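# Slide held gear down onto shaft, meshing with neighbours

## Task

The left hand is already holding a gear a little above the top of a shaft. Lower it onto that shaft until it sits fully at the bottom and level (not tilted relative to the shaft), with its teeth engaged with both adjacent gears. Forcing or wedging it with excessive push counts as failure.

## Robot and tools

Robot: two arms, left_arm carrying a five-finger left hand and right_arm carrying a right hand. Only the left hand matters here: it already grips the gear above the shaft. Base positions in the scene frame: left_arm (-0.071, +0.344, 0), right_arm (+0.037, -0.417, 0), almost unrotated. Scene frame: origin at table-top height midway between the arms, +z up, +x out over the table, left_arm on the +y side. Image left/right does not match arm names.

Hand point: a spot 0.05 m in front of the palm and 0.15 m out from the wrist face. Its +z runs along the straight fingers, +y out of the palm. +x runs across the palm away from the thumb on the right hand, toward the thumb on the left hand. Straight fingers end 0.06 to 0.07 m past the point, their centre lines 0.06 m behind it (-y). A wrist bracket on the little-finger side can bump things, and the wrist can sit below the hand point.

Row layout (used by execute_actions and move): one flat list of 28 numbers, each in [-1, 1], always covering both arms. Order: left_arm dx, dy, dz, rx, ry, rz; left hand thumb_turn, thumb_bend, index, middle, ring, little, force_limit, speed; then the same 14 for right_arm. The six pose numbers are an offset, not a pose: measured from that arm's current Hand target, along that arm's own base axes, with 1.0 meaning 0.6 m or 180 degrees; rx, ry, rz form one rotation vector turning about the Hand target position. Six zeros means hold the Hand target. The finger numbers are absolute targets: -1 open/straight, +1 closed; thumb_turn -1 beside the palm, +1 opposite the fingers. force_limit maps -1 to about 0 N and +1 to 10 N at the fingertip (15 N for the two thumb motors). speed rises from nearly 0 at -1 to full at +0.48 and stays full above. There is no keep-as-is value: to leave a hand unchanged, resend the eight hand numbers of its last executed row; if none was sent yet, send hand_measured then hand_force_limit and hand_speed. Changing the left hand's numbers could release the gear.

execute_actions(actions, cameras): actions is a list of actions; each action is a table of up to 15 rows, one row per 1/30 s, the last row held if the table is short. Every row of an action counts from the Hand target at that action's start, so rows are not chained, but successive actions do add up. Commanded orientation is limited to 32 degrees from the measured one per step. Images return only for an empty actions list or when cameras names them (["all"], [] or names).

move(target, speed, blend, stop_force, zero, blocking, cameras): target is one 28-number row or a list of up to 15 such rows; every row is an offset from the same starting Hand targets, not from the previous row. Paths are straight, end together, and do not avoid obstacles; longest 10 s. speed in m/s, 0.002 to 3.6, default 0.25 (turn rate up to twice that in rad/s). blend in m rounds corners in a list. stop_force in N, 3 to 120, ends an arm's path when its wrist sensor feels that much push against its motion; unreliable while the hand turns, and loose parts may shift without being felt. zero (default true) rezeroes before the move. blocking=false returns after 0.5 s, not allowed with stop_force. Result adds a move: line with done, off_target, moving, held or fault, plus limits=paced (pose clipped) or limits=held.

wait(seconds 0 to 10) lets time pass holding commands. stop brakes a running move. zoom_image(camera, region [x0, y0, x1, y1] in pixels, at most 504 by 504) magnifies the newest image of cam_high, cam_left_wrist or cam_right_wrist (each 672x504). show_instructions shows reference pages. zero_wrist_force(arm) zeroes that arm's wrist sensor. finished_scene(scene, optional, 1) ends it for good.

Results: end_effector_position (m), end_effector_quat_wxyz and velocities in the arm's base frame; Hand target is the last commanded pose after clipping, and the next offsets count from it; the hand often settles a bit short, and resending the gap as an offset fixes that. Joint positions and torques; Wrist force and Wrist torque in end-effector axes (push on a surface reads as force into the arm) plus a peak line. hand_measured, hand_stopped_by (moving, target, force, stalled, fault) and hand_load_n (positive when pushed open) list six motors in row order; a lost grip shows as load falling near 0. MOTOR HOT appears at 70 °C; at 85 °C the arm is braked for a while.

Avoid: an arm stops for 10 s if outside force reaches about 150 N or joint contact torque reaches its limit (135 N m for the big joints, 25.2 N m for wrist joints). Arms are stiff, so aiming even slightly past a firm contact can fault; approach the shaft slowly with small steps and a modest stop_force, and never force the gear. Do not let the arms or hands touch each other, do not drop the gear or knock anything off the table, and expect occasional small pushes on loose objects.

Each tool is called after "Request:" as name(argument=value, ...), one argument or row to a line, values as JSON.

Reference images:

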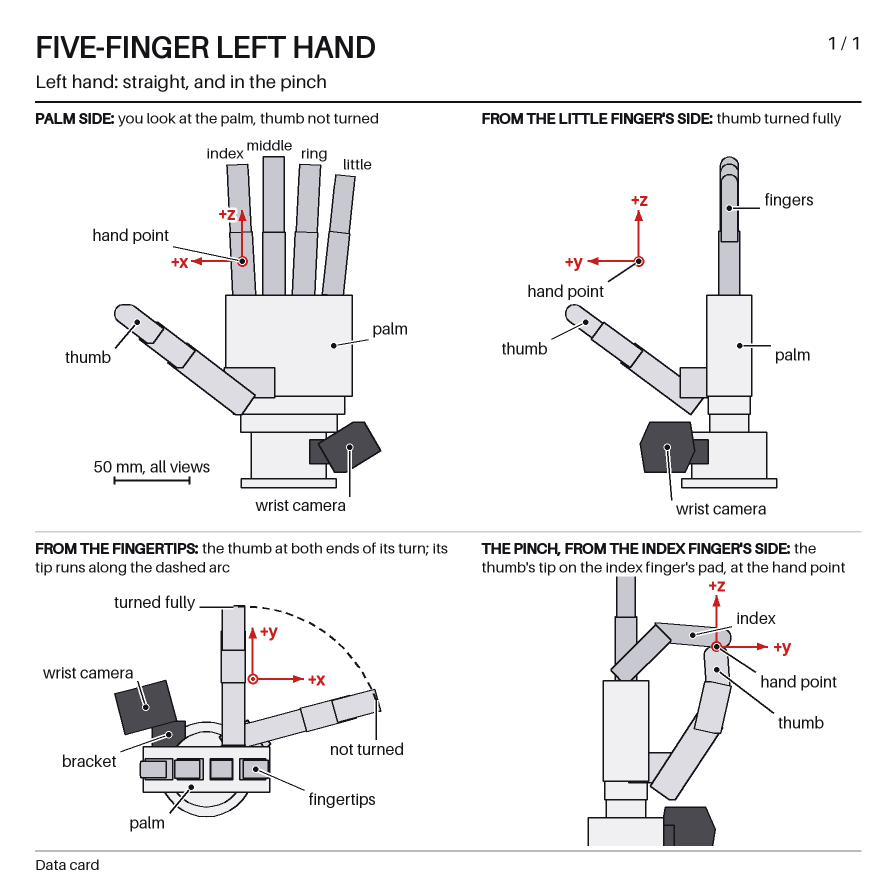

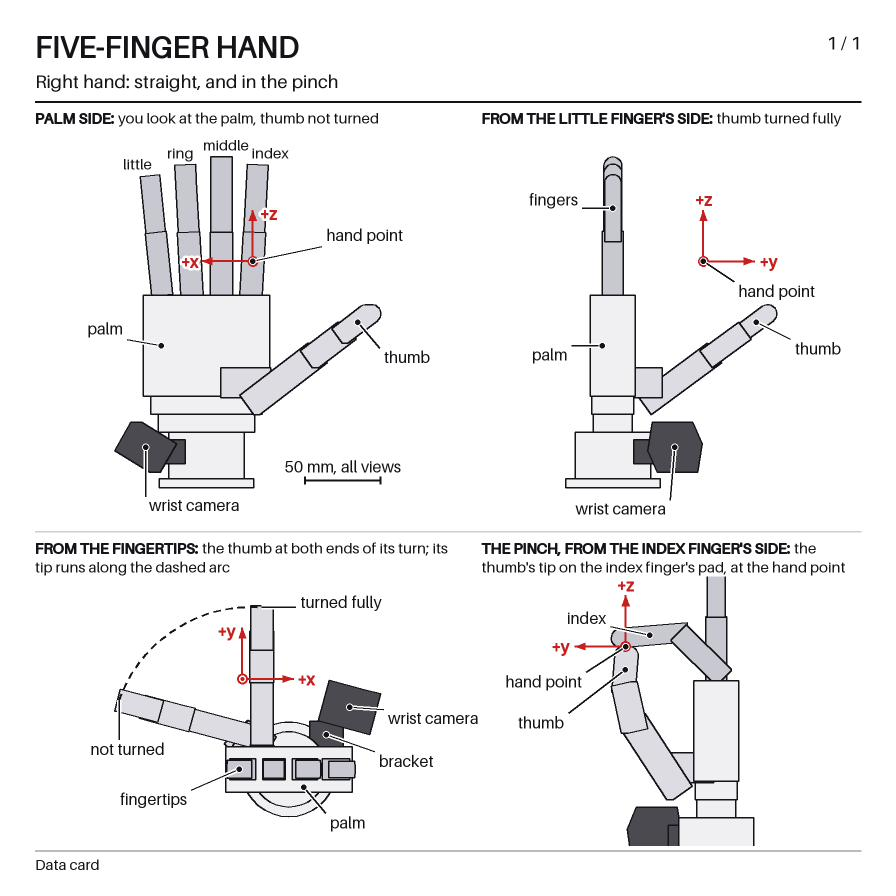

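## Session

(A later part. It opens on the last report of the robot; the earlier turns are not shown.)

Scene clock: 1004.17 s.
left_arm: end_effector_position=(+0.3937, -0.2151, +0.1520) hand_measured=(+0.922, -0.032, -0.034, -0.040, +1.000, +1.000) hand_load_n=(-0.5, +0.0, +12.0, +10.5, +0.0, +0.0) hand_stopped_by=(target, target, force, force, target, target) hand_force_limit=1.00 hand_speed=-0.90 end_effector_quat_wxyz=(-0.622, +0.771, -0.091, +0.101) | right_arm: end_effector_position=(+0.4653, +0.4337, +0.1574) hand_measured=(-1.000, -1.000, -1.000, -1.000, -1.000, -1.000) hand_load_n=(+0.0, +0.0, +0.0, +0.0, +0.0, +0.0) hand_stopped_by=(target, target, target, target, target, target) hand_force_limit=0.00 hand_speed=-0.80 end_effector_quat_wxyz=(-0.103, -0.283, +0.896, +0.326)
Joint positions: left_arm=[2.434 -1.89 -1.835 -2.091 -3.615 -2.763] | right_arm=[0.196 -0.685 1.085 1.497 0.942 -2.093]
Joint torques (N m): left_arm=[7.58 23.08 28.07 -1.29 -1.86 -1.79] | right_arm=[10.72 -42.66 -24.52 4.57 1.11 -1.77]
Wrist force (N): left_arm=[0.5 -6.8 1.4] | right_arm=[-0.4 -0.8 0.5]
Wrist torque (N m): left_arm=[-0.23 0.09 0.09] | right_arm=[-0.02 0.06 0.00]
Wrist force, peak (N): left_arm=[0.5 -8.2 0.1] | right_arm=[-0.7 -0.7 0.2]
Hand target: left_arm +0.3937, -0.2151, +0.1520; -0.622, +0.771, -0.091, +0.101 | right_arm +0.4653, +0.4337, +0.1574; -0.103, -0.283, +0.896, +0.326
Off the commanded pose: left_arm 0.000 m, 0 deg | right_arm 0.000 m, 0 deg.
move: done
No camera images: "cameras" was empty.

Request:
execute_actions(
  actions=[],
)

Request:
zoom_image(
  camera="cam_right_wrist",
  region=[430, 40, 550, 190],
)

Request:
zoom_image(
  camera="cam_left_wrist",
  region=[190, 220, 350, 380],
)

Request:
zoom_image(
  camera="cam_high",
  region=[395, 220, 455, 280],
)

Scene clock: 1011.57 s.
left_arm: end_effector_position=(+0.3937, -0.2151, +0.1520) hand_measured=(+0.922, -0.032, -0.034, -0.040, +1.000, +1.000) hand_load_n=(-1.0, +0.0, +12.0, +10.5, +0.0, +0.0) hand_stopped_by=(target, target, force, force, target, target) hand_force_limit=1.00 hand_speed=-0.90 end_effector_quat_wxyz=(-0.622, +0.771, -0.091, +0.101) | right_arm: end_effector_position=(+0.4653, +0.4337, +0.1574) hand_measured=(-1.000, -1.000, -1.000, -1.000, -1.000, -1.000) hand_load_n=(+0.0, +0.0, +0.0, +0.5, +0.0, +0.0) hand_stopped_by=(target, target, target, target, target, target) hand_force_limit=0.00 hand_speed=-0.80 end_effector_quat_wxyz=(-0.103, -0.283, +0.896, +0.326)
Joint positions: left_arm=[2.434 -1.89 -1.835 -2.091 -3.615 -2.763] | right_arm=[0.196 -0.685 1.085 1.497 0.942 -2.093]
Joint velocities: within noise
Joint torques (N m): left_arm=[8.46 21.77 26.72 -1.28 -1.95 -1.65] | right_arm=[10.54 -44.06 -24.31 4.53 1.06 -1.88]
Motor temperatures (°C): left_arm=[30 28 33 34 41 42] | right_arm=[31 31 27 40 33 36]
Wrist force (N): left_arm=[0.7 -7.7 0.7] | right_arm=[-0.6 -0.6 0.4]
Wrist torque (N m): left_arm=[-0.23 0.11 0.07] | right_arm=[-0.01 0.09 -0.01]
Wrist force, peak (N): left_arm=[0.7 -8.0 0.8] | right_arm=[-0.5 -0.7 0.5]
Hand target: left_arm +0.3937, -0.2151, +0.1520; -0.622, +0.771, -0.091, +0.101 | right_arm +0.4653, +0.4337, +0.1574; -0.103, -0.283, +0.896, +0.326
Off the commanded pose: left_arm 0.000 m, 0 deg | right_arm 0.000 m, 0 deg.

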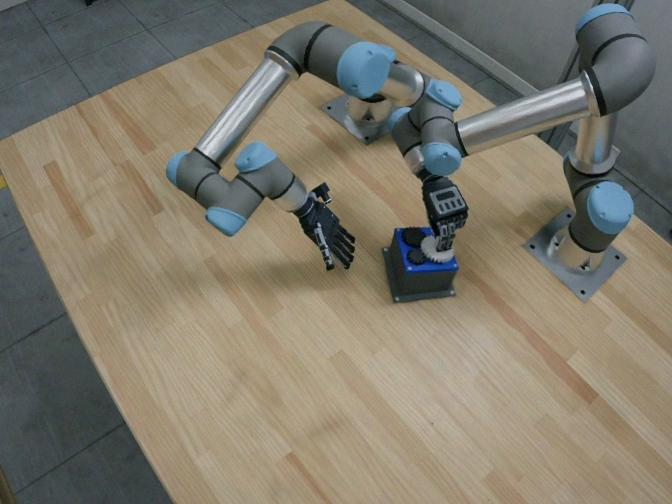

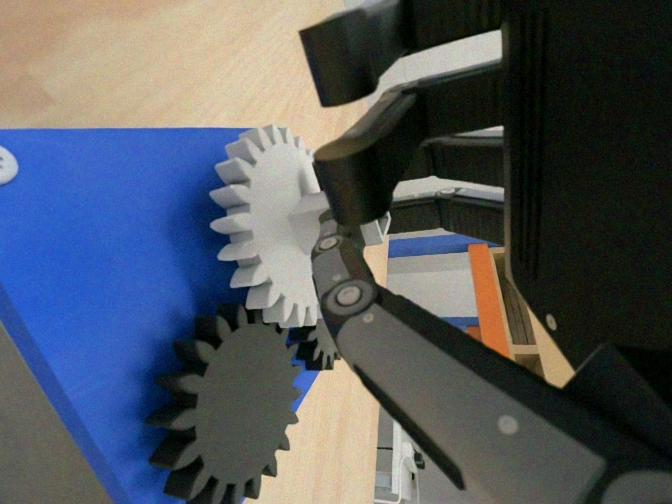

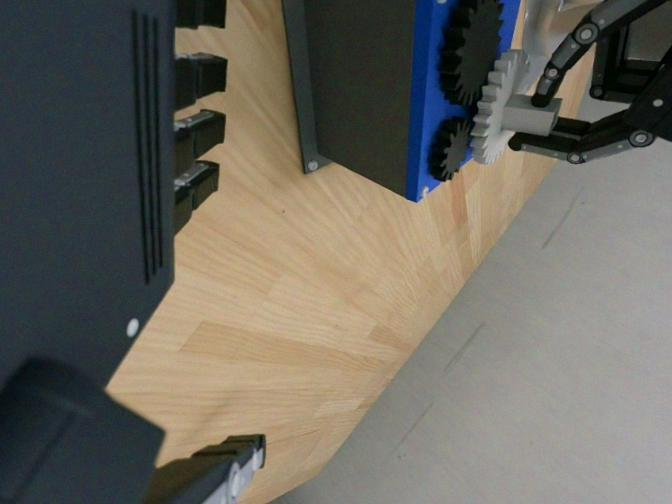

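Scaled by 3.360.

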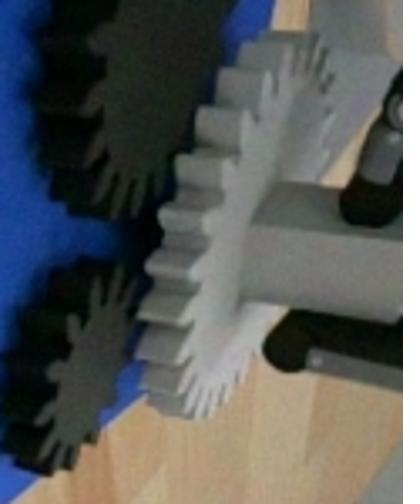

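Scaled by 3.150.

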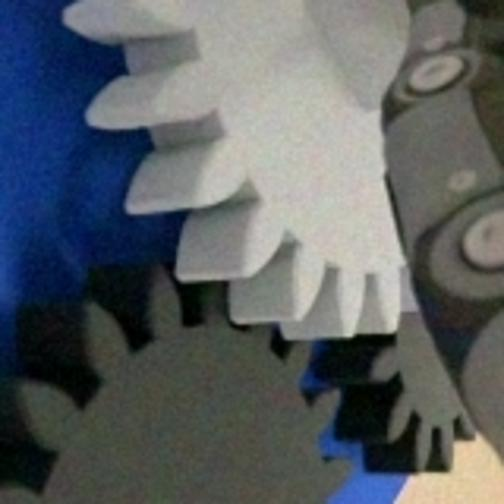

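Scaled by 8.400.

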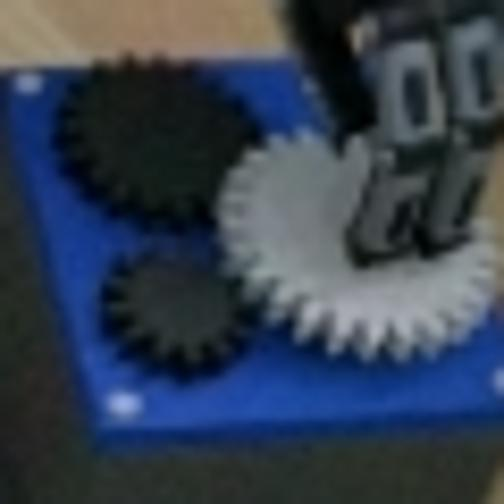

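Request:
zoom_image(
  camera="cam_right_wrist",
  region=[400, 0, 530, 110],
)

Request:
zoom_image(
  camera="cam_right_wrist",
  region=[400, 100, 530, 210],
)

Scaled by 3.877.

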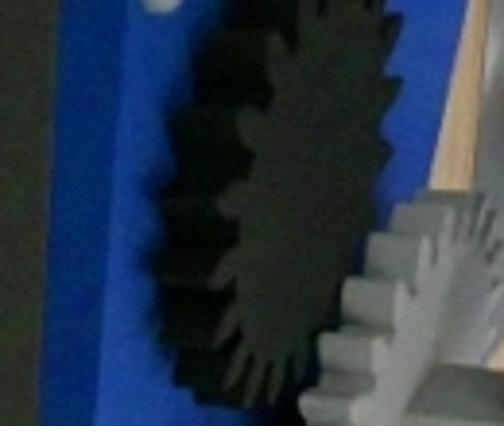

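Scaled by 3.877.

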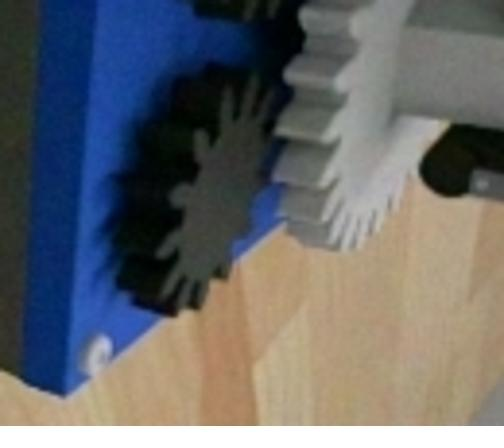

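Request:
move(
  target=[
    [-0.0003,-0.0002,0.002,0.0008,0.0005,-0.0066,0.922,-0.032,-0.032,-0.040,1,1,1,-0.9,0,0,0,0,0,0,-1,-1,-1,-1,-1,-1,0,-0.8],
    [-0.0003,-0.0002,0.0003,0.0008,0.0005,-0.0066,0.922,-0.032,-0.032,-0.040,1,1,1,-0.9,0,0,0,0,0,0,-1,-1,-1,-1,-1,-1,0,-0.8],
  ],
  speed=0.02,
  cameras=[],
)

Request:
move(
  target=[
    [-0.0003,-0.0002,0.0017,0.0008,0.0005,-0.0066,0.922,-0.032,-0.032,-0.040,1,1,1,-0.9,0,0,0,0,0,0,-1,-1,-1,-1,-1,-1,0,-0.8],
    [-0.0003,-0.0002,0,0.0008,0.0005,-0.0066,0.922,-0.032,-0.032,-0.040,1,1,1,-0.9,0,0,0,0,0,0,-1,-1,-1,-1,-1,-1,0,-0.8],
  ],
  speed=0.02,
  cameras=[],
)

Request:
move(
  target=[
    [-0.0003,-0.0002,0.0017,0.0008,0.0005,-0.0066,0.922,-0.032,-0.032,-0.040,1,1,1,-0.9,0,0,0,0,0,0,-1,-1,-1,-1,-1,-1,0,-0.8],
    [-0.0003,-0.0002,0,0.0008,0.0005,-0.0066,0.922,-0.032,-0.032,-0.040,1,1,1,-0.9,0,0,0,0,0,0,-1,-1,-1,-1,-1,-1,0,-0.8],
  ],
  speed=0.02,
  cameras=[],
)

Scene clock: 1046.43 s.
left_arm: end_effector_position=(+0.3935, -0.2153, +0.1522) hand_measured=(+0.922, -0.032, -0.034, -0.040, +1.000, +1.000) hand_load_n=(-1.0, +0.5, +11.5, +10.5, +0.0, +0.0) hand_stopped_by=(target, target, force, force, target, target) hand_force_limit=1.00 hand_speed=-0.90 end_effector_quat_wxyz=(-0.622, +0.769, -0.100, +0.107) | right_arm: end_effector_position=(+0.4653, +0.4337, +0.1574) hand_measured=(-1.000, -1.000, -1.000, -1.000, -1.000, -1.000) hand_load_n=(+0.0, +0.0, +0.0, +0.0, +0.0, +0.0) hand_stopped_by=(target, target, target, target, target, target) hand_force_limit=0.00 hand_speed=-0.80 end_effector_quat_wxyz=(-0.103, -0.283, +0.896, +0.326)
Joint positions: left_arm=[2.431 -1.881 -1.85 -2.074 -3.599 -2.747] | right_arm=[0.196 -0.685 1.085 1.497 0.942 -2.093]
Joint torques (N m): left_arm=[-7.94 20.85 4.49 2.56 1.49 2.58] | right_arm=[10.04 -43.95 -25.25 4.35 1.06 -1.7]
Wrist force (N): left_arm=[-0.5 -5.5 0.6] | right_arm=[-0.3 -0.6 0.3]
Wrist torque (N m): left_arm=[-0.12 0.09 -0.15] | right_arm=[0.02 0.04 0.01]
Wrist force, peak (N): left_arm=[0.7 -8.0 0.7] | right_arm=[-0.3 -0.8 0.5]
Hand target: left_arm +0.3935, -0.2153, +0.1522; -0.622, +0.769, -0.100, +0.107 | right_arm +0.4653, +0.4337, +0.1574; -0.103, -0.283, +0.896, +0.326
Off the commanded pose: left_arm 0.000 m, 0 deg | right_arm 0.000 m, 0 deg.
move: done
No camera images: "cameras" was empty.

Scene clock: 1047.40 s.
left_arm: end_effector_position=(+0.3933, -0.2154, +0.1522) hand_measured=(+0.922, -0.032, -0.034, -0.040, +1.000, +1.000) hand_load_n=(-0.5, +0.5, +11.5, +10.5, +0.0, +0.0) hand_stopped_by=(target, target, force, force, target, target) hand_force_limit=1.00 hand_speed=-0.90 end_effector_quat_wxyz=(-0.622, +0.767, -0.108, +0.112) | right_arm: end_effector_position=(+0.4653, +0.4337, +0.1574) hand_measured=(-1.000, -1.000, -1.000, -1.000, -1.000, -1.000) hand_load_n=(+0.0, +0.0, +0.0, +0.0, +0.0, +0.0) hand_stopped_by=(target, target, target, target, target, target) hand_force_limit=0.00 hand_speed=-0.80 end_effector_quat_wxyz=(-0.103, -0.283, +0.896, +0.326)
Joint positions: left_arm=[2.428 -1.871 -1.866 -2.055 -3.583 -2.73] | right_arm=[0.196 -0.685 1.085 1.497 0.942 -2.093]
Joint torques (N m): left_arm=[-6.32 21.79 4.07 2.72 1.66 2.69] | right_arm=[10.3 -44.31 -24.61 4.39 0.85 -1.92]
Wrist force (N): left_arm=[-0.3 -5.9 0.1] | right_arm=[-0.4 -0.5 0.3]
Wrist torque (N m): left_arm=[-0.18 0.05 -0.12] | right_arm=[0.02 0.06 0.01]
Wrist force, peak (N): left_arm=[0.0 -7.2 0.5] | right_arm=[-0.5 -0.7 0.7]
Hand target: left_arm +0.3933, -0.2154, +0.1522; -0.622, +0.767, -0.108, +0.112 | right_arm +0.4653, +0.4337, +0.1574; -0.103, -0.283, +0.896, +0.326
Off the commanded pose: left_arm 0.000 m, 0 deg | right_arm 0.000 m, 0 deg.
move: done
No camera images: "cameras" was empty.

Scene clock: 1048.37 s.
left_arm: end_effector_position=(+0.3931, -0.2155, +0.1522) hand_measured=(+0.922, -0.032, -0.034, -0.040, +1.000, +1.000) hand_load_n=(-1.0, +0.5, +11.5, +10.5, +0.0, +0.0) hand_stopped_by=(target, target, force, force, target, target) hand_force_limit=1.00 hand_speed=-0.90 end_effector_quat_wxyz=(-0.622, +0.766, -0.117, +0.118) | right_arm: end_effector_position=(+0.4653, +0.4337, +0.1574) hand_measured=(-1.000, -1.000, -1.000, -1.000, -1.000, -1.000) hand_load_n=(+0.0, +0.0, +0.0, +0.0, +0.0, +0.0) hand_stopped_by=(target, target, target, target, target, target) hand_force_limit=0.00 hand_speed=-0.80 end_effector_quat_wxyz=(-0.103, -0.283, +0.896, +0.326)
Joint positions: left_arm=[2.425 -1.862 -1.882 -2.034 -3.567 -2.711] | right_arm=[0.196 -0.685 1.085 1.497 0.942 -2.093]
Joint torques (N m): left_arm=[-7.02 22.36 3.62 2.6 1.9 2.72] | right_arm=[10.52 -44.18 -24.31 4.38 0.98 -2.03]
Wrist force (N): left_arm=[-0.6 -5.1 0.4] | right_arm=[-0.3 -0.5 0.3]
Wrist torque (N m): left_arm=[-0.18 0.06 -0.11] | right_arm=[0.02 0.05 0.01]
Wrist force, peak (N): left_arm=[-0.2 -6.6 0.4] | right_arm=[-0.6 -0.6 0.5]
Hand target: left_arm +0.3931, -0.2155, +0.1522; -0.622, +0.766, -0.117, +0.118 | right_arm +0.4653, +0.4337, +0.1574; -0.103, -0.283, +0.896, +0.326
Off the commanded pose: left_arm 0.000 m, 0 deg | right_arm 0.000 m, 0 deg.
move: done
No camera images: "cameras" was empty.

Request:
move(
  target=[-0.0008,-0.0005,0.0067,0,0,0,0.922,-0.032,-0.032,-0.040,1,1,1,-0.9,-0.039,0.2283,0.1017,-0.1063,-0.1465,0.2056,-1,-1,-1,-1,-1,-1,0,-0.8],
  speed=0.2,
  cameras=["cam_right_wrist","cam_high","cam_left_wrist"],
)

Scene clock: 1093.40 s.
left_arm: end_effector_position=(+0.3928, -0.2157, +0.1545) hand_measured=(+0.922, -0.032, -0.034, -0.040, +1.000, +1.000) hand_load_n=(-0.5, +3.0, +11.0, +9.5, +0.0, +0.5) hand_stopped_by=(target, target, force, force, target, target) hand_force_limit=1.00 hand_speed=-0.90 end_effector_quat_wxyz=(-0.622, +0.766, -0.117, +0.118) | right_arm: end_effector_position=(+0.4526, +0.4996, +0.1862) hand_measured=(-1.000, -1.000, -1.000, -1.000, -1.000, -1.000) hand_load_n=(+0.0, +0.0, +0.0, +0.0, +0.0, +0.0) hand_stopped_by=(target, target, target, target, target, target) hand_force_limit=0.00 hand_speed=-0.80 end_effector_quat_wxyz=(-0.073, -0.442, +0.871, +0.201)
Joint positions: left_arm=[2.424 -1.859 -1.879 -2.041 -3.568 -2.712] | right_arm=[0.389 -0.557 0.605 1.712 1.181 -2.158]
Joint torques (N m): left_arm=[-7.15 36.69 29.4 -1.33 -0.98 -1.94] | right_arm=[-11.01 -69.38 -1.87 0.8 -2.82 1.69]
Wrist force (N): left_arm=[0.0 0.4 0.1] | right_arm=[0.0 -0.2 0.2]
Wrist torque (N m): left_arm=[0.01 -0.02 0.03] | right_arm=[0.02 -0.03 -0.08]
Wrist force, peak (N): left_arm=[-0.2 -6.9 0.4] | right_arm=[-0.6 0.4 -5.3]
Hand target: left_arm +0.3928, -0.2157, +0.1545; -0.622, +0.766, -0.117, +0.118 (not the last commanded pose) | right_arm +0.4526, +0.4996, +0.1862; -0.073, -0.442, +0.871, +0.201 (not the last commanded pose)
Off the commanded pose: left_arm 0.002 m, 0 deg | right_arm 0.079 m, 26 deg.
move: held (right_arm; a check stopped the path); limits=held
pose unreachable (right arm): on one or more control steps of this call, first in action 0 (counted from 0), this arm could not follow its commanded pose, so it was not sent that pose on those steps. It may still have moved: this result reports where it is.
cause: moving toward the commanded pose would bring a part of the arm too close to another arm (a part of this arm just beyond joint 2 (shoulder lift) and a part of the left arm just beyond its joint 5 (wrist 2), along the way the arms are being sent, or toward where that arm still pushes).

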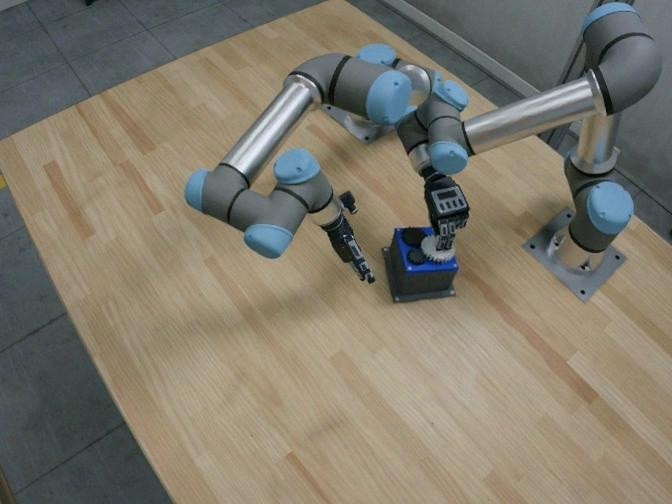

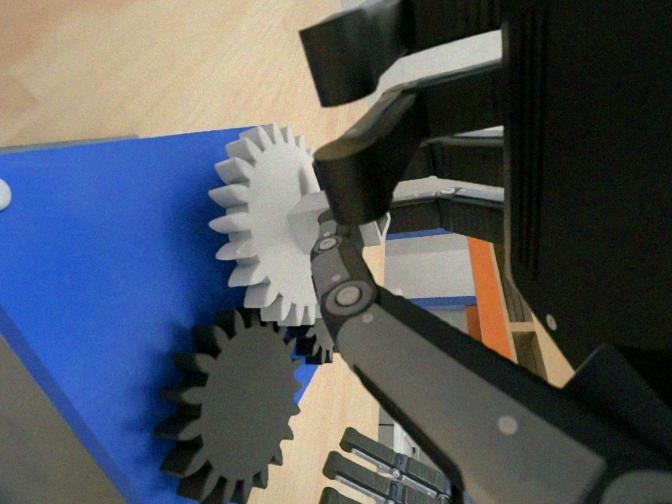

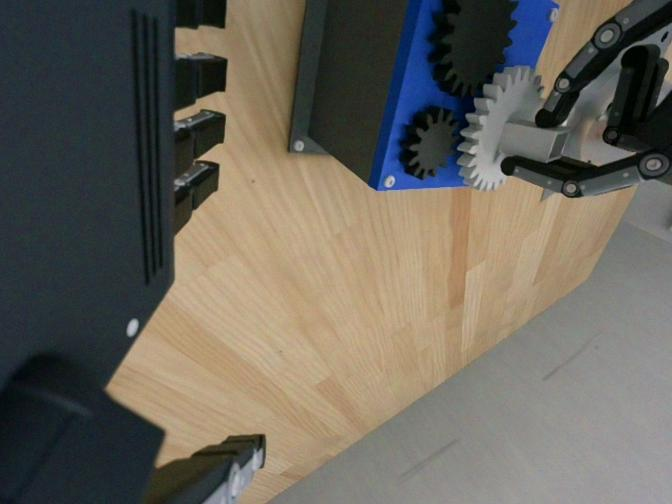

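Request:
zoom_image(
  camera="cam_right_wrist",
  region=[390, 0, 560, 200],
)

Request:
zoom_image(
  camera="cam_right_wrist",
  region=[430, 60, 510, 130],
)

Request:
zoom_image(
  camera="cam_right_wrist",
  region=[430, 100, 510, 180],
)

Scaled by 2.520.

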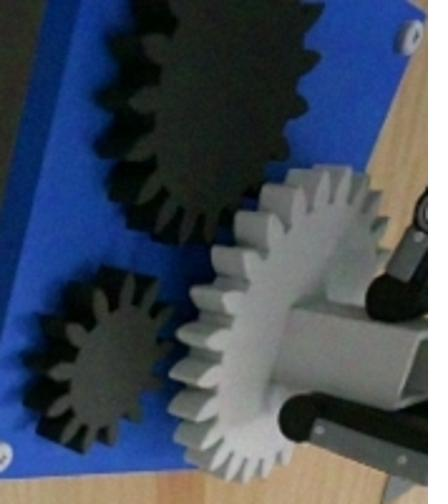

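Scaled by 6.300.

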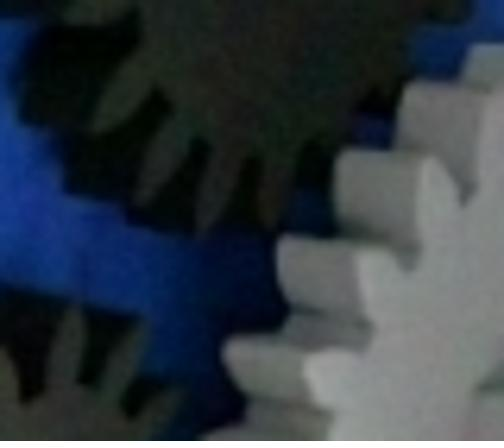

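Scaled by 6.300.

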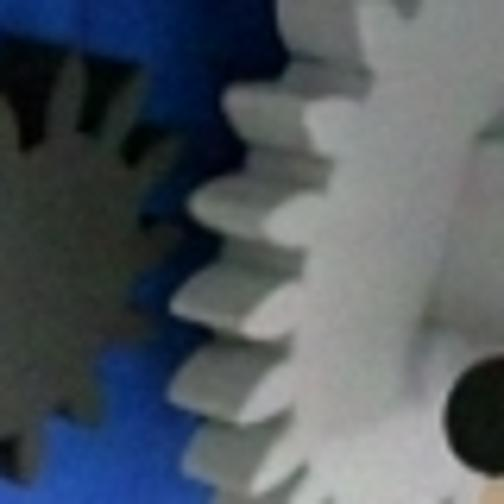

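Request:
move(
  target=[0.0011,0.0007,-0.01,0,0,0,0.922,-0.032,-0.032,-0.040,1,1,1,-0.9,0,0,0,0,0,0,-1,-1,-1,-1,-1,-1,0,-0.8],
  speed=0.006,
  stop_force=4,
  cameras=["cam_right_wrist"],
)

Request:
zoom_image(
  camera="cam_right_wrist",
  region=[390, 0, 560, 200],
)

Scene clock: 1216.50 s.
left_arm: end_effector_position=(+0.3931, -0.2156, +0.1524) hand_measured=(+0.922, -0.032, -0.034, -0.040, +1.000, +1.000) hand_load_n=(-0.5, +1.0, +11.5, +10.0, +0.0, +0.0) hand_stopped_by=(target, target, force, force, target, target) hand_force_limit=1.00 hand_speed=-0.90 end_effector_quat_wxyz=(-0.622, +0.766, -0.117, +0.118) | right_arm: end_effector_position=(+0.4526, +0.4996, +0.1862) hand_measured=(-1.000, -1.000, -1.000, -1.000, -1.000, -1.000) hand_load_n=(+0.0, +0.0, +0.0, +0.0, +0.0, +0.0) hand_stopped_by=(target, target, target, target, target, target) hand_force_limit=0.00 hand_speed=-0.80 end_effector_quat_wxyz=(-0.073, -0.442, +0.871, +0.201)
Joint positions: left_arm=[2.425 -1.862 -1.882 -2.035 -3.567 -2.712] | right_arm=[0.389 -0.557 0.605 1.712 1.181 -2.158]
Joint torques (N m): left_arm=[-6.14 34.92 28.32 -1.29 -1.2 -1.6] | right_arm=[-11.09 -71.28 -2.04 0.57 -2.92 1.53]
Wrist force (N): left_arm=[0.0 -2.5 -0.6] | right_arm=[-0.2 -0.1 0.2]
Wrist torque (N m): left_arm=[-0.09 0.03 -0.10] | right_arm=[0.02 0.00 -0.09]
Wrist force, peak (N): left_arm=[-0.1 -6.6 0.5] | right_arm=[-0.2 -0.4 0.6]
Hand target: left_arm +0.3931, -0.2156, +0.1524; -0.622, +0.766, -0.117, +0.118 (not the last commanded pose) | right_arm +0.4526, +0.4996, +0.1862; -0.073, -0.442, +0.871, +0.201
Off the commanded pose: left_arm 0.004 m, 0 deg | right_arm 0.000 m, 0 deg.
move: contact (left_arm)
Images, in order (width x height): cam_right_wrist 672x504.

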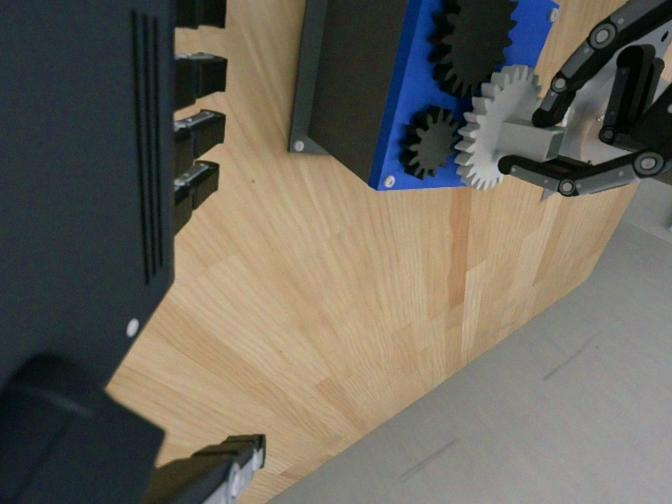

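Scaled by 2.520.

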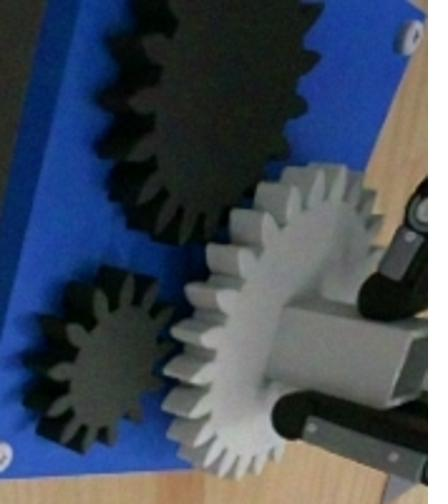

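Request:
move(
  target=[
    [0.0001,0.0001,0.002,-0.0004,-0.0003,0.0039,0.922,-0.032,-0.032,-0.040,1,1,1,-0.9,0,0,0,0,0,0,-1,-1,-1,-1,-1,-1,0,-0.8],
    [0.0002,0.0002,0,-0.0004,-0.0003,0.0039,0.922,-0.032,-0.032,-0.040,1,1,1,-0.9,0,0,0,0,0,0,-1,-1,-1,-1,-1,-1,0,-0.8],
  ],
  speed=0.02,
  cameras=[],
)

Request:
move(
  target=[
    [0.0001,0.0001,0.002,-0.0004,-0.0003,0.0039,0.922,-0.032,-0.032,-0.040,1,1,1,-0.9,0,0,0,0,0,0,-1,-1,-1,-1,-1,-1,0,-0.8],
    [0.0002,0.0002,0,-0.0004,-0.0003,0.0039,0.922,-0.032,-0.032,-0.040,1,1,1,-0.9,0,0,0,0,0,0,-1,-1,-1,-1,-1,-1,0,-0.8],
  ],
  speed=0.02,
  cameras=[],
)

Request:
move(
  target=[
    [-0.0003,-0.0004,0.002,0.0012,0.0009,-0.0117,0.922,-0.032,-0.032,-0.040,1,1,1,-0.9,0,0,0,0,0,0,-1,-1,-1,-1,-1,-1,0,-0.8],
    [-0.0006,-0.0006,0,0.0012,0.0009,-0.0117,0.922,-0.032,-0.032,-0.040,1,1,1,-0.9,0,0,0,0,0,0,-1,-1,-1,-1,-1,-1,0,-0.8],
  ],
  speed=0.02,
  cameras=[],
)

Scene clock: 1295.37 s.
left_arm: end_effector_position=(+0.3933, -0.2155, +0.1526) hand_measured=(+0.922, -0.032, -0.034, -0.040, +1.000, +1.000) hand_load_n=(-1.0, +1.5, +11.0, +10.0, +0.0, +0.0) hand_stopped_by=(target, target, force, force, target, target) hand_force_limit=1.00 hand_speed=-0.90 end_effector_quat_wxyz=(-0.622, +0.767, -0.112, +0.115) | right_arm: end_effector_position=(+0.4526, +0.4996, +0.1862) hand_measured=(-1.000, -1.000, -1.000, -1.000, -1.000, -1.000) hand_load_n=(+0.0, +0.0, +0.0, +0.0, +0.0, +0.0) hand_stopped_by=(target, target, target, target, target, target) hand_force_limit=0.00 hand_speed=-0.80 end_effector_quat_wxyz=(-0.073, -0.442, +0.871, +0.201)
Joint positions: left_arm=[2.426 -1.867 -1.872 -2.048 -3.576 -2.723] | right_arm=[0.389 -0.557 0.605 1.712 1.181 -2.158]
Joint torques (N m): left_arm=[9.5 23.87 4.48 2.46 -1.1 -1.8] | right_arm=[-10.07 -70.68 -2.27 0.72 -3.01 1.53]
Wrist force (N): left_arm=[-1.2 -1.1 0.0] | right_arm=[-0.1 -0.2 0.0]
Wrist torque (N m): left_arm=[-0.02 0.08 0.06] | right_arm=[0.04 -0.01 -0.08]
Wrist force, peak (N): left_arm=[0.0 -3.0 -0.6] | right_arm=[-0.2 -0.5 0.4]
Hand target: left_arm +0.3932, -0.2154, +0.1524; -0.622, +0.767, -0.112, +0.115 | right_arm +0.4526, +0.4996, +0.1862; -0.073, -0.442, +0.871, +0.201
Off the commanded pose: left_arm 0.000 m, 0 deg | right_arm 0.000 m, 0 deg.
move: done
No camera images: "cameras" was empty.

Scene clock: 1296.20 s.
left_arm: end_effector_position=(+0.3934, -0.2154, +0.1526) hand_measured=(+0.922, -0.032, -0.034, -0.040, +1.000, +1.000) hand_load_n=(-1.0, +1.5, +11.0, +10.0, +0.0, +0.0) hand_stopped_by=(target, target, force, force, target, target) hand_force_limit=1.00 hand_speed=-0.90 end_effector_quat_wxyz=(-0.622, +0.768, -0.107, +0.111) | right_arm: end_effector_position=(+0.4526, +0.4996, +0.1862) hand_measured=(-1.000, -1.000, -1.000, -1.000, -1.000, -1.000) hand_load_n=(+0.0, +0.0, +0.5, +0.0, +0.0, +0.0) hand_stopped_by=(target, target, target, target, target, target) hand_force_limit=0.00 hand_speed=-0.80 end_effector_quat_wxyz=(-0.073, -0.442, +0.871, +0.201)
Joint positions: left_arm=[2.428 -1.873 -1.862 -2.06 -3.586 -2.734] | right_arm=[0.389 -0.557 0.605 1.712 1.181 -2.158]
Joint torques (N m): left_arm=[9.93 24.83 4.57 2.77 -1.1 -1.96] | right_arm=[-11.43 -70.99 -3.02 0.69 -2.77 1.69]
Wrist force (N): left_arm=[-0.8 -2.0 -0.5] | right_arm=[-0.1 -0.3 0.2]
Wrist torque (N m): left_arm=[-0.04 0.04 0.07] | right_arm=[0.00 -0.01 -0.09]
Wrist force, peak (N): left_arm=[0.1 -3.4 -0.6] | right_arm=[-0.1 -0.5 0.4]
Hand target: left_arm +0.3933, -0.2153, +0.1524; -0.622, +0.768, -0.107, +0.111 | right_arm +0.4526, +0.4996, +0.1862; -0.073, -0.442, +0.871, +0.201
Off the commanded pose: left_arm 0.000 m, 0 deg | right_arm 0.000 m, 0 deg.
move: done
No camera images: "cameras" was empty.

Scene clock: 1297.60 s.
left_arm: end_effector_position=(+0.3930, -0.2157, +0.1525) hand_measured=(+0.922, -0.032, -0.034, -0.040, +1.000, +1.000) hand_load_n=(-1.0, +1.0, +11.0, +10.0, +0.0, +0.0) hand_stopped_by=(target, target, force, force, target, target) hand_force_limit=1.00 hand_speed=-0.90 end_effector_quat_wxyz=(-0.621, +0.764, -0.122, +0.121) | right_arm: end_effector_position=(+0.4526, +0.4996, +0.1862) hand_measured=(-1.000, -1.000, -1.000, -1.000, -1.000, -1.000) hand_load_n=(+0.0, +0.0, +0.0, +0.5, +0.0, +0.0) hand_stopped_by=(target, target, target, target, target, target) hand_force_limit=0.00 hand_speed=-0.80 end_effector_quat_wxyz=(-0.073, -0.442, +0.871, +0.201)
Joint positions: left_arm=[2.423 -1.856 -1.891 -2.022 -3.558 -2.7] | right_arm=[0.389 -0.557 0.605 1.712 1.181 -2.158]
Joint torques (N m): left_arm=[-7.01 22.02 4.66 2.58 2.06 2.62] | right_arm=[-11.41 -69.86 -1.92 0.64 -2.83 1.75]
Wrist force (N): left_arm=[-0.7 -2.0 0.8] | right_arm=[-0.1 -0.2 0.4]
Wrist torque (N m): left_arm=[-0.06 0.05 -0.13] | right_arm=[0.01 -0.03 -0.08]
Wrist force, peak (N): left_arm=[-0.2 -4.5 -0.3] | right_arm=[-0.1 -0.5 0.4]
Hand target: left_arm +0.3930, -0.2157, +0.1524; -0.621, +0.764, -0.122, +0.121 | right_arm +0.4526, +0.4996, +0.1862; -0.073, -0.442, +0.871, +0.201
Off the commanded pose: left_arm 0.000 m, 0 deg | right_arm 0.000 m, 0 deg.
move: done
No camera images: "cameras" was empty.

Request:
move(
  target=[
    [0.0002,0.0002,0.002,-0.0004,-0.0003,0.0039,0.922,-0.032,-0.032,-0.040,1,1,1,-0.9,0,0,0,0,0,0,-1,-1,-1,-1,-1,-1,0,-0.8],
    [0.0003,0.0003,-0.0009,-0.0004,-0.0003,0.0039,0.922,-0.032,-0.032,-0.040,1,1,1,-0.9,0,0,0,0,0,0,-1,-1,-1,-1,-1,-1,0,-0.8],
  ],
  speed=0.02,
  cameras=[],
)

Request:
move(
  target=[
    [0.0002,0.0002,0.0029,-0.0004,-0.0003,0.0039,0.922,-0.032,-0.032,-0.040,1,1,1,-0.9,0,0,0,0,0,0,-1,-1,-1,-1,-1,-1,0,-0.8],
    [0.0002,0.0002,0,-0.0004,-0.0003,0.0039,0.922,-0.032,-0.032,-0.040,1,1,1,-0.9,0,0,0,0,0,0,-1,-1,-1,-1,-1,-1,0,-0.8],
  ],
  speed=0.02,
  cameras=[],
)

Request:
move(
  target=[
    [0.0002,0.0002,0.0029,-0.0004,-0.0003,0.0039,0.922,-0.032,-0.032,-0.040,1,1,1,-0.9,0,0,0,0,0,0,-1,-1,-1,-1,-1,-1,0,-0.8],
    [0.0002,0.0002,0,-0.0004,-0.0003,0.0039,0.922,-0.032,-0.032,-0.040,1,1,1,-0.9,0,0,0,0,0,0,-1,-1,-1,-1,-1,-1,0,-0.8],
  ],
  speed=0.02,
  cameras=[],
)

Request:
move(
  target=[
    [0.0002,0.0002,0.0029,-0.0004,-0.0003,0.0039,0.922,-0.032,-0.032,-0.040,1,1,1,-0.9,0,0,0,0,0,0,-1,-1,-1,-1,-1,-1,0,-0.8],
    [0.0002,0.0002,0,-0.0004,-0.0003,0.0039,0.922,-0.032,-0.032,-0.040,1,1,1,-0.9,0,0,0,0,0,0,-1,-1,-1,-1,-1,-1,0,-0.8],
  ],
  speed=0.02,
  cameras=[],
)

Scene clock: 1315.07 s.
left_arm: end_effector_position=(+0.3932, -0.2155, +0.1520) hand_measured=(+0.922, -0.032, -0.034, -0.040, +1.000, +1.000) hand_load_n=(-1.0, +0.0, +11.5, +10.5, +0.0, +0.0) hand_stopped_by=(target, target, force, force, target, target) hand_force_limit=1.00 hand_speed=-0.90 end_effector_quat_wxyz=(-0.622, +0.766, -0.117, +0.118) | right_arm: end_effector_position=(+0.4526, +0.4996, +0.1862) hand_measured=(-1.000, -1.000, -1.000, -1.000, -1.000, -1.000) hand_load_n=(+0.0, +0.0, +0.0, +0.0, +0.0, +0.0) hand_stopped_by=(target, target, target, target, target, target) hand_force_limit=0.00 hand_speed=-0.80 end_effector_quat_wxyz=(-0.073, -0.442, +0.871, +0.201)
Joint positions: left_arm=[2.425 -1.863 -1.882 -2.034 -3.567 -2.711] | right_arm=[0.389 -0.557 0.605 1.712 1.181 -2.158]
Joint torques (N m): left_arm=[8.47 19.71 3.14 2.75 -1.15 -1.62] | right_arm=[-10.92 -70.93 -3.38 0.66 -2.67 1.77]
Wrist force (N): left_arm=[-0.2 -9.1 1.0] | right_arm=[-0.2 -0.3 0.3]
Wrist torque (N m): left_arm=[-0.32 0.07 0.13] | right_arm=[-0.01 0.00 -0.10]
Wrist force, peak (N): left_arm=[-0.2 -9.1 1.0] | right_arm=[0.0 -0.3 0.6]
Hand target: left_arm +0.3931, -0.2155, +0.1519; -0.622, +0.766, -0.117, +0.118 | right_arm +0.4526, +0.4996, +0.1862; -0.073, -0.442, +0.871, +0.201
Off the commanded pose: left_arm 0.000 m, 0 deg | right_arm 0.000 m, 0 deg.
move: done
No camera images: "cameras" was empty.

Scene clock: 1315.97 s.
left_arm: end_effector_position=(+0.3933, -0.2154, +0.1520) hand_measured=(+0.922, -0.032, -0.034, -0.040, +1.000, +1.000) hand_load_n=(-1.5, +0.0, +11.5, +10.5, +0.0, +0.0) hand_stopped_by=(target, target, force, force, target, target) hand_force_limit=1.00 hand_speed=-0.90 end_effector_quat_wxyz=(-0.622, +0.767, -0.112, +0.115) | right_arm: end_effector_position=(+0.4526, +0.4996, +0.1862) hand_measured=(-1.000, -1.000, -1.000, -1.000, -1.000, -1.000) hand_load_n=(+0.0, +0.0, +0.0, -0.5, +0.0, +0.0) hand_stopped_by=(target, target, target, target, target, target) hand_force_limit=0.00 hand_speed=-0.80 end_effector_quat_wxyz=(-0.073, -0.442, +0.871, +0.201)
Joint positions: left_arm=[2.427 -1.868 -1.873 -2.046 -3.576 -2.723] | right_arm=[0.389 -0.557 0.605 1.712 1.181 -2.158]
Joint torques (N m): left_arm=[8.27 21.45 4.05 2.78 -1.22 -1.66] | right_arm=[-9.42 -70.76 -3.5 0.78 -2.71 1.54]
Wrist force (N): left_arm=[-0.3 -8.5 0.8] | right_arm=[-0.1 -0.2 0.1]
Wrist torque (N m): left_arm=[-0.28 0.06 0.12] | right_arm=[0.01 -0.01 -0.09]
Wrist force, peak (N): left_arm=[-0.2 -9.3 0.9] | right_arm=[-0.3 -0.3 0.6]
Hand target: left_arm +0.3933, -0.2154, +0.1519; -0.622, +0.767, -0.112, +0.115 | right_arm +0.4526, +0.4996, +0.1862; -0.073, -0.442, +0.871, +0.201
Off the commanded pose: left_arm 0.000 m, 0 deg | right_arm 0.000 m, 0 deg.
move: done
No camera images: "cameras" was empty.

Scene clock: 1316.87 s.
left_arm: end_effector_position=(+0.3934, -0.2153, +0.1520) hand_measured=(+0.922, -0.032, -0.034, -0.040, +1.000, +1.000) hand_load_n=(-1.0, +0.0, +11.5, +10.5, +0.0, +0.0) hand_stopped_by=(target, target, force, force, target, target) hand_force_limit=1.00 hand_speed=-0.90 end_effector_quat_wxyz=(-0.622, +0.768, -0.107, +0.111) | right_arm: end_effector_position=(+0.4526, +0.4996, +0.1862) hand_measured=(-1.000, -1.000, -1.000, -1.000, -1.000, -1.000) hand_load_n=(+0.0, +0.0, +0.5, +0.0, +0.0, +0.0) hand_stopped_by=(target, target, target, target, target, target) hand_force_limit=0.00 hand_speed=-0.80 end_effector_quat_wxyz=(-0.073, -0.442, +0.871, +0.201)
Joint positions: left_arm=[2.428 -1.874 -1.863 -2.058 -3.586 -2.734] | right_arm=[0.389 -0.557 0.605 1.712 1.181 -2.158]
Joint torques (N m): left_arm=[8.37 22.47 3.24 2.78 -1.1 -1.69] | right_arm=[-10.68 -70.61 -2.64 0.73 -2.74 1.66]
Wrist force (N): left_arm=[-0.9 -8.2 -0.1] | right_arm=[-0.1 -0.1 0.2]
Wrist torque (N m): left_arm=[-0.25 0.15 0.07] | right_arm=[0.02 -0.01 -0.09]
Wrist force, peak (N): left_arm=[-0.6 -9.1 0.6] | right_arm=[-0.1 -0.3 0.6]
Hand target: left_arm +0.3934, -0.2153, +0.1519; -0.622, +0.768, -0.107, +0.111 | right_arm +0.4526, +0.4996, +0.1862; -0.073, -0.442, +0.871, +0.201
Off the commanded pose: left_arm 0.000 m, 0 deg | right_arm 0.000 m, 0 deg.
move: done
No camera images: "cameras" was empty.

Scene clock: 1317.77 s.
left_arm: end_effector_position=(+0.3935, -0.2152, +0.1520) hand_measured=(+0.922, -0.032, -0.034, -0.040, +1.000, +1.000) hand_load_n=(-1.0, +0.0, +11.0, +10.5, +0.0, +0.0) hand_stopped_by=(target, target, force, force, target, target) hand_force_limit=1.00 hand_speed=-0.90 end_effector_quat_wxyz=(-0.622, +0.769, -0.102, +0.108) | right_arm: end_effector_position=(+0.4526, +0.4996, +0.1862) hand_measured=(-1.000, -1.000, -1.000, -1.000, -1.000, -1.000) hand_load_n=(+0.0, +0.0, +0.0, +0.0, +0.0, -0.5) hand_stopped_by=(target, target, target, target, target, target) hand_force_limit=0.00 hand_speed=-0.80 end_effector_quat_wxyz=(-0.073, -0.442, +0.871, +0.201)
Joint positions: left_arm=[2.43 -1.879 -1.854 -2.07 -3.595 -2.744] | right_arm=[0.389 -0.557 0.605 1.712 1.181 -2.158]
Joint torques (N m): left_arm=[8.72 21.41 3.36 2.73 -1.37 -1.85] | right_arm=[-9.8 -71.74 -3.41 0.73 -2.81 1.79]
Wrist force (N): left_arm=[-0.6 -8.5 0.1] | right_arm=[0.0 -0.3 -0.2]
Wrist torque (N m): left_arm=[-0.29 0.08 0.10] | right_arm=[0.01 -0.01 -0.08]
Wrist force, peak (N): left_arm=[-0.5 -8.7 0.1] | right_arm=[-0.1 -0.2 0.5]
Hand target: left_arm +0.3935, -0.2151, +0.1519; -0.622, +0.769, -0.102, +0.108 | right_arm +0.4526, +0.4996, +0.1862; -0.073, -0.442, +0.871, +0.201
Off the commanded pose: left_arm 0.000 m, 0 deg | right_arm 0.000 m, 0 deg.
move: done
No camera images: "cameras" was empty.

Request:
execute_actions(
  actions=[],
)

Request:
zoom_image(
  camera="cam_right_wrist",
  region=[430, 60, 510, 130],
)

Request:
zoom_image(
  camera="cam_right_wrist",
  region=[430, 100, 510, 180],
)

Request:
zoom_image(
  camera="cam_left_wrist",
  region=[200, 270, 350, 400],
)

Scene clock: 1450.60 s.
left_arm: end_effector_position=(+0.3935, -0.2151, +0.1519) hand_measured=(+0.922, -0.032, -0.034, -0.040, +1.000, +1.000) hand_load_n=(-1.0, -0.5, +12.0, +10.5, +0.0, +0.0) hand_stopped_by=(target, target, force, force, target, target) hand_force_limit=1.00 hand_speed=-0.90 end_effector_quat_wxyz=(-0.622, +0.769, -0.102, +0.108) | right_arm: end_effector_position=(+0.4526, +0.4996, +0.1862) hand_measured=(-1.000, -1.000, -1.000, -1.000, -1.000, -1.000) hand_load_n=(+0.0, +0.0, +0.0, +0.0, +0.0, +0.0) hand_stopped_by=(target, target, target, target, target, target) hand_force_limit=0.00 hand_speed=-0.80 end_effector_quat_wxyz=(-0.073, -0.442, +0.871, +0.201)
Joint positions: left_arm=[2.43 -1.879 -1.854 -2.07 -3.595 -2.744] | right_arm=[0.389 -0.557 0.605 1.712 1.181 -2.158]
Joint velocities: within noise
Joint torques (N m): left_arm=[1.06 20.67 3.48 2.74 -1.17 -1.17] | right_arm=[-10.84 -70.1 -3.74 0.65 -2.79 1.54]
Motor temperatures (°C): left_arm=[29 28 31 34 40 40] | right_arm=[30 32 27 39 33 36]
Wrist force (N): left_arm=[-0.5 -8.7 1.6] | right_arm=[0.0 -0.3 0.4]
Wrist torque (N m): left_arm=[-0.29 0.12 0.08] | right_arm=[0.00 -0.03 -0.08]
Wrist force, peak (N): left_arm=[-0.3 -10.3 0.6] | right_arm=[-0.2 -0.3 0.6]
Hand target: left_arm +0.3935, -0.2151, +0.1519; -0.622, +0.769, -0.102, +0.108 | right_arm +0.4526, +0.4996, +0.1862; -0.073, -0.442, +0.871, +0.201
Off the commanded pose: left_arm 0.000 m, 0 deg | right_arm 0.000 m, 0 deg.

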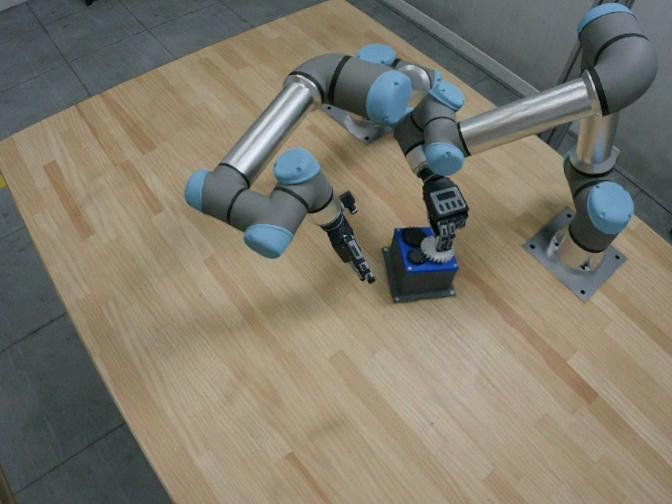

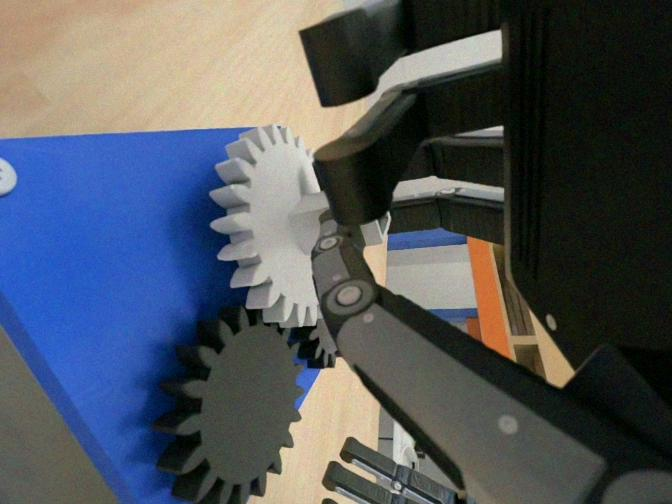

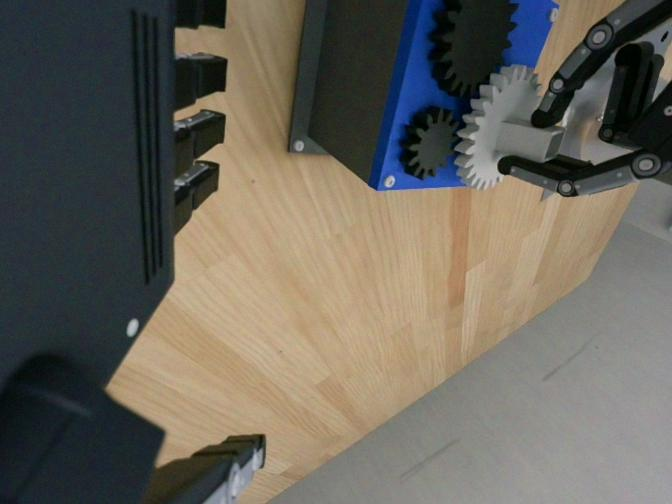

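Scaled by 6.300.

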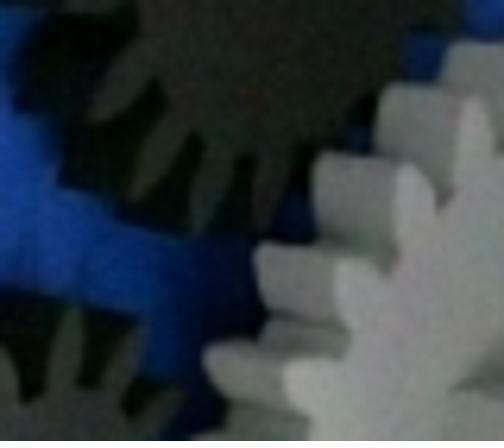

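Scaled by 6.300.

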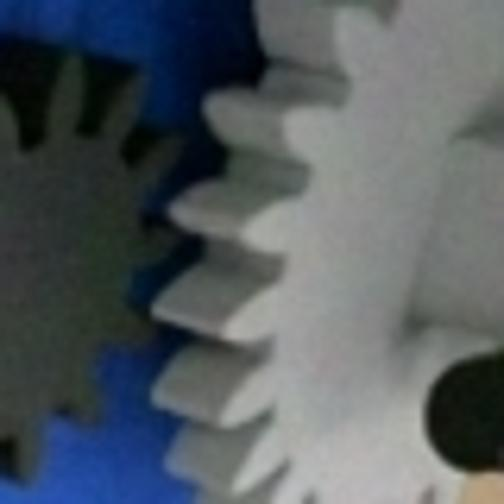

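Scaled by 3.360.

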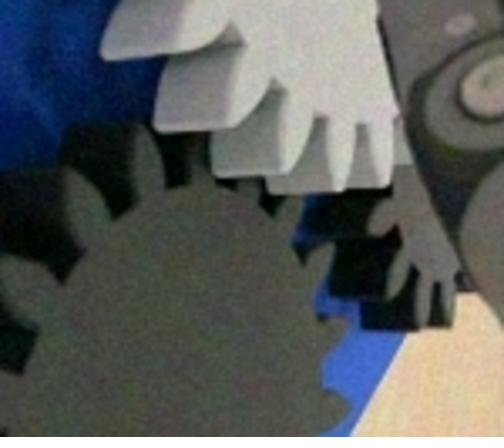

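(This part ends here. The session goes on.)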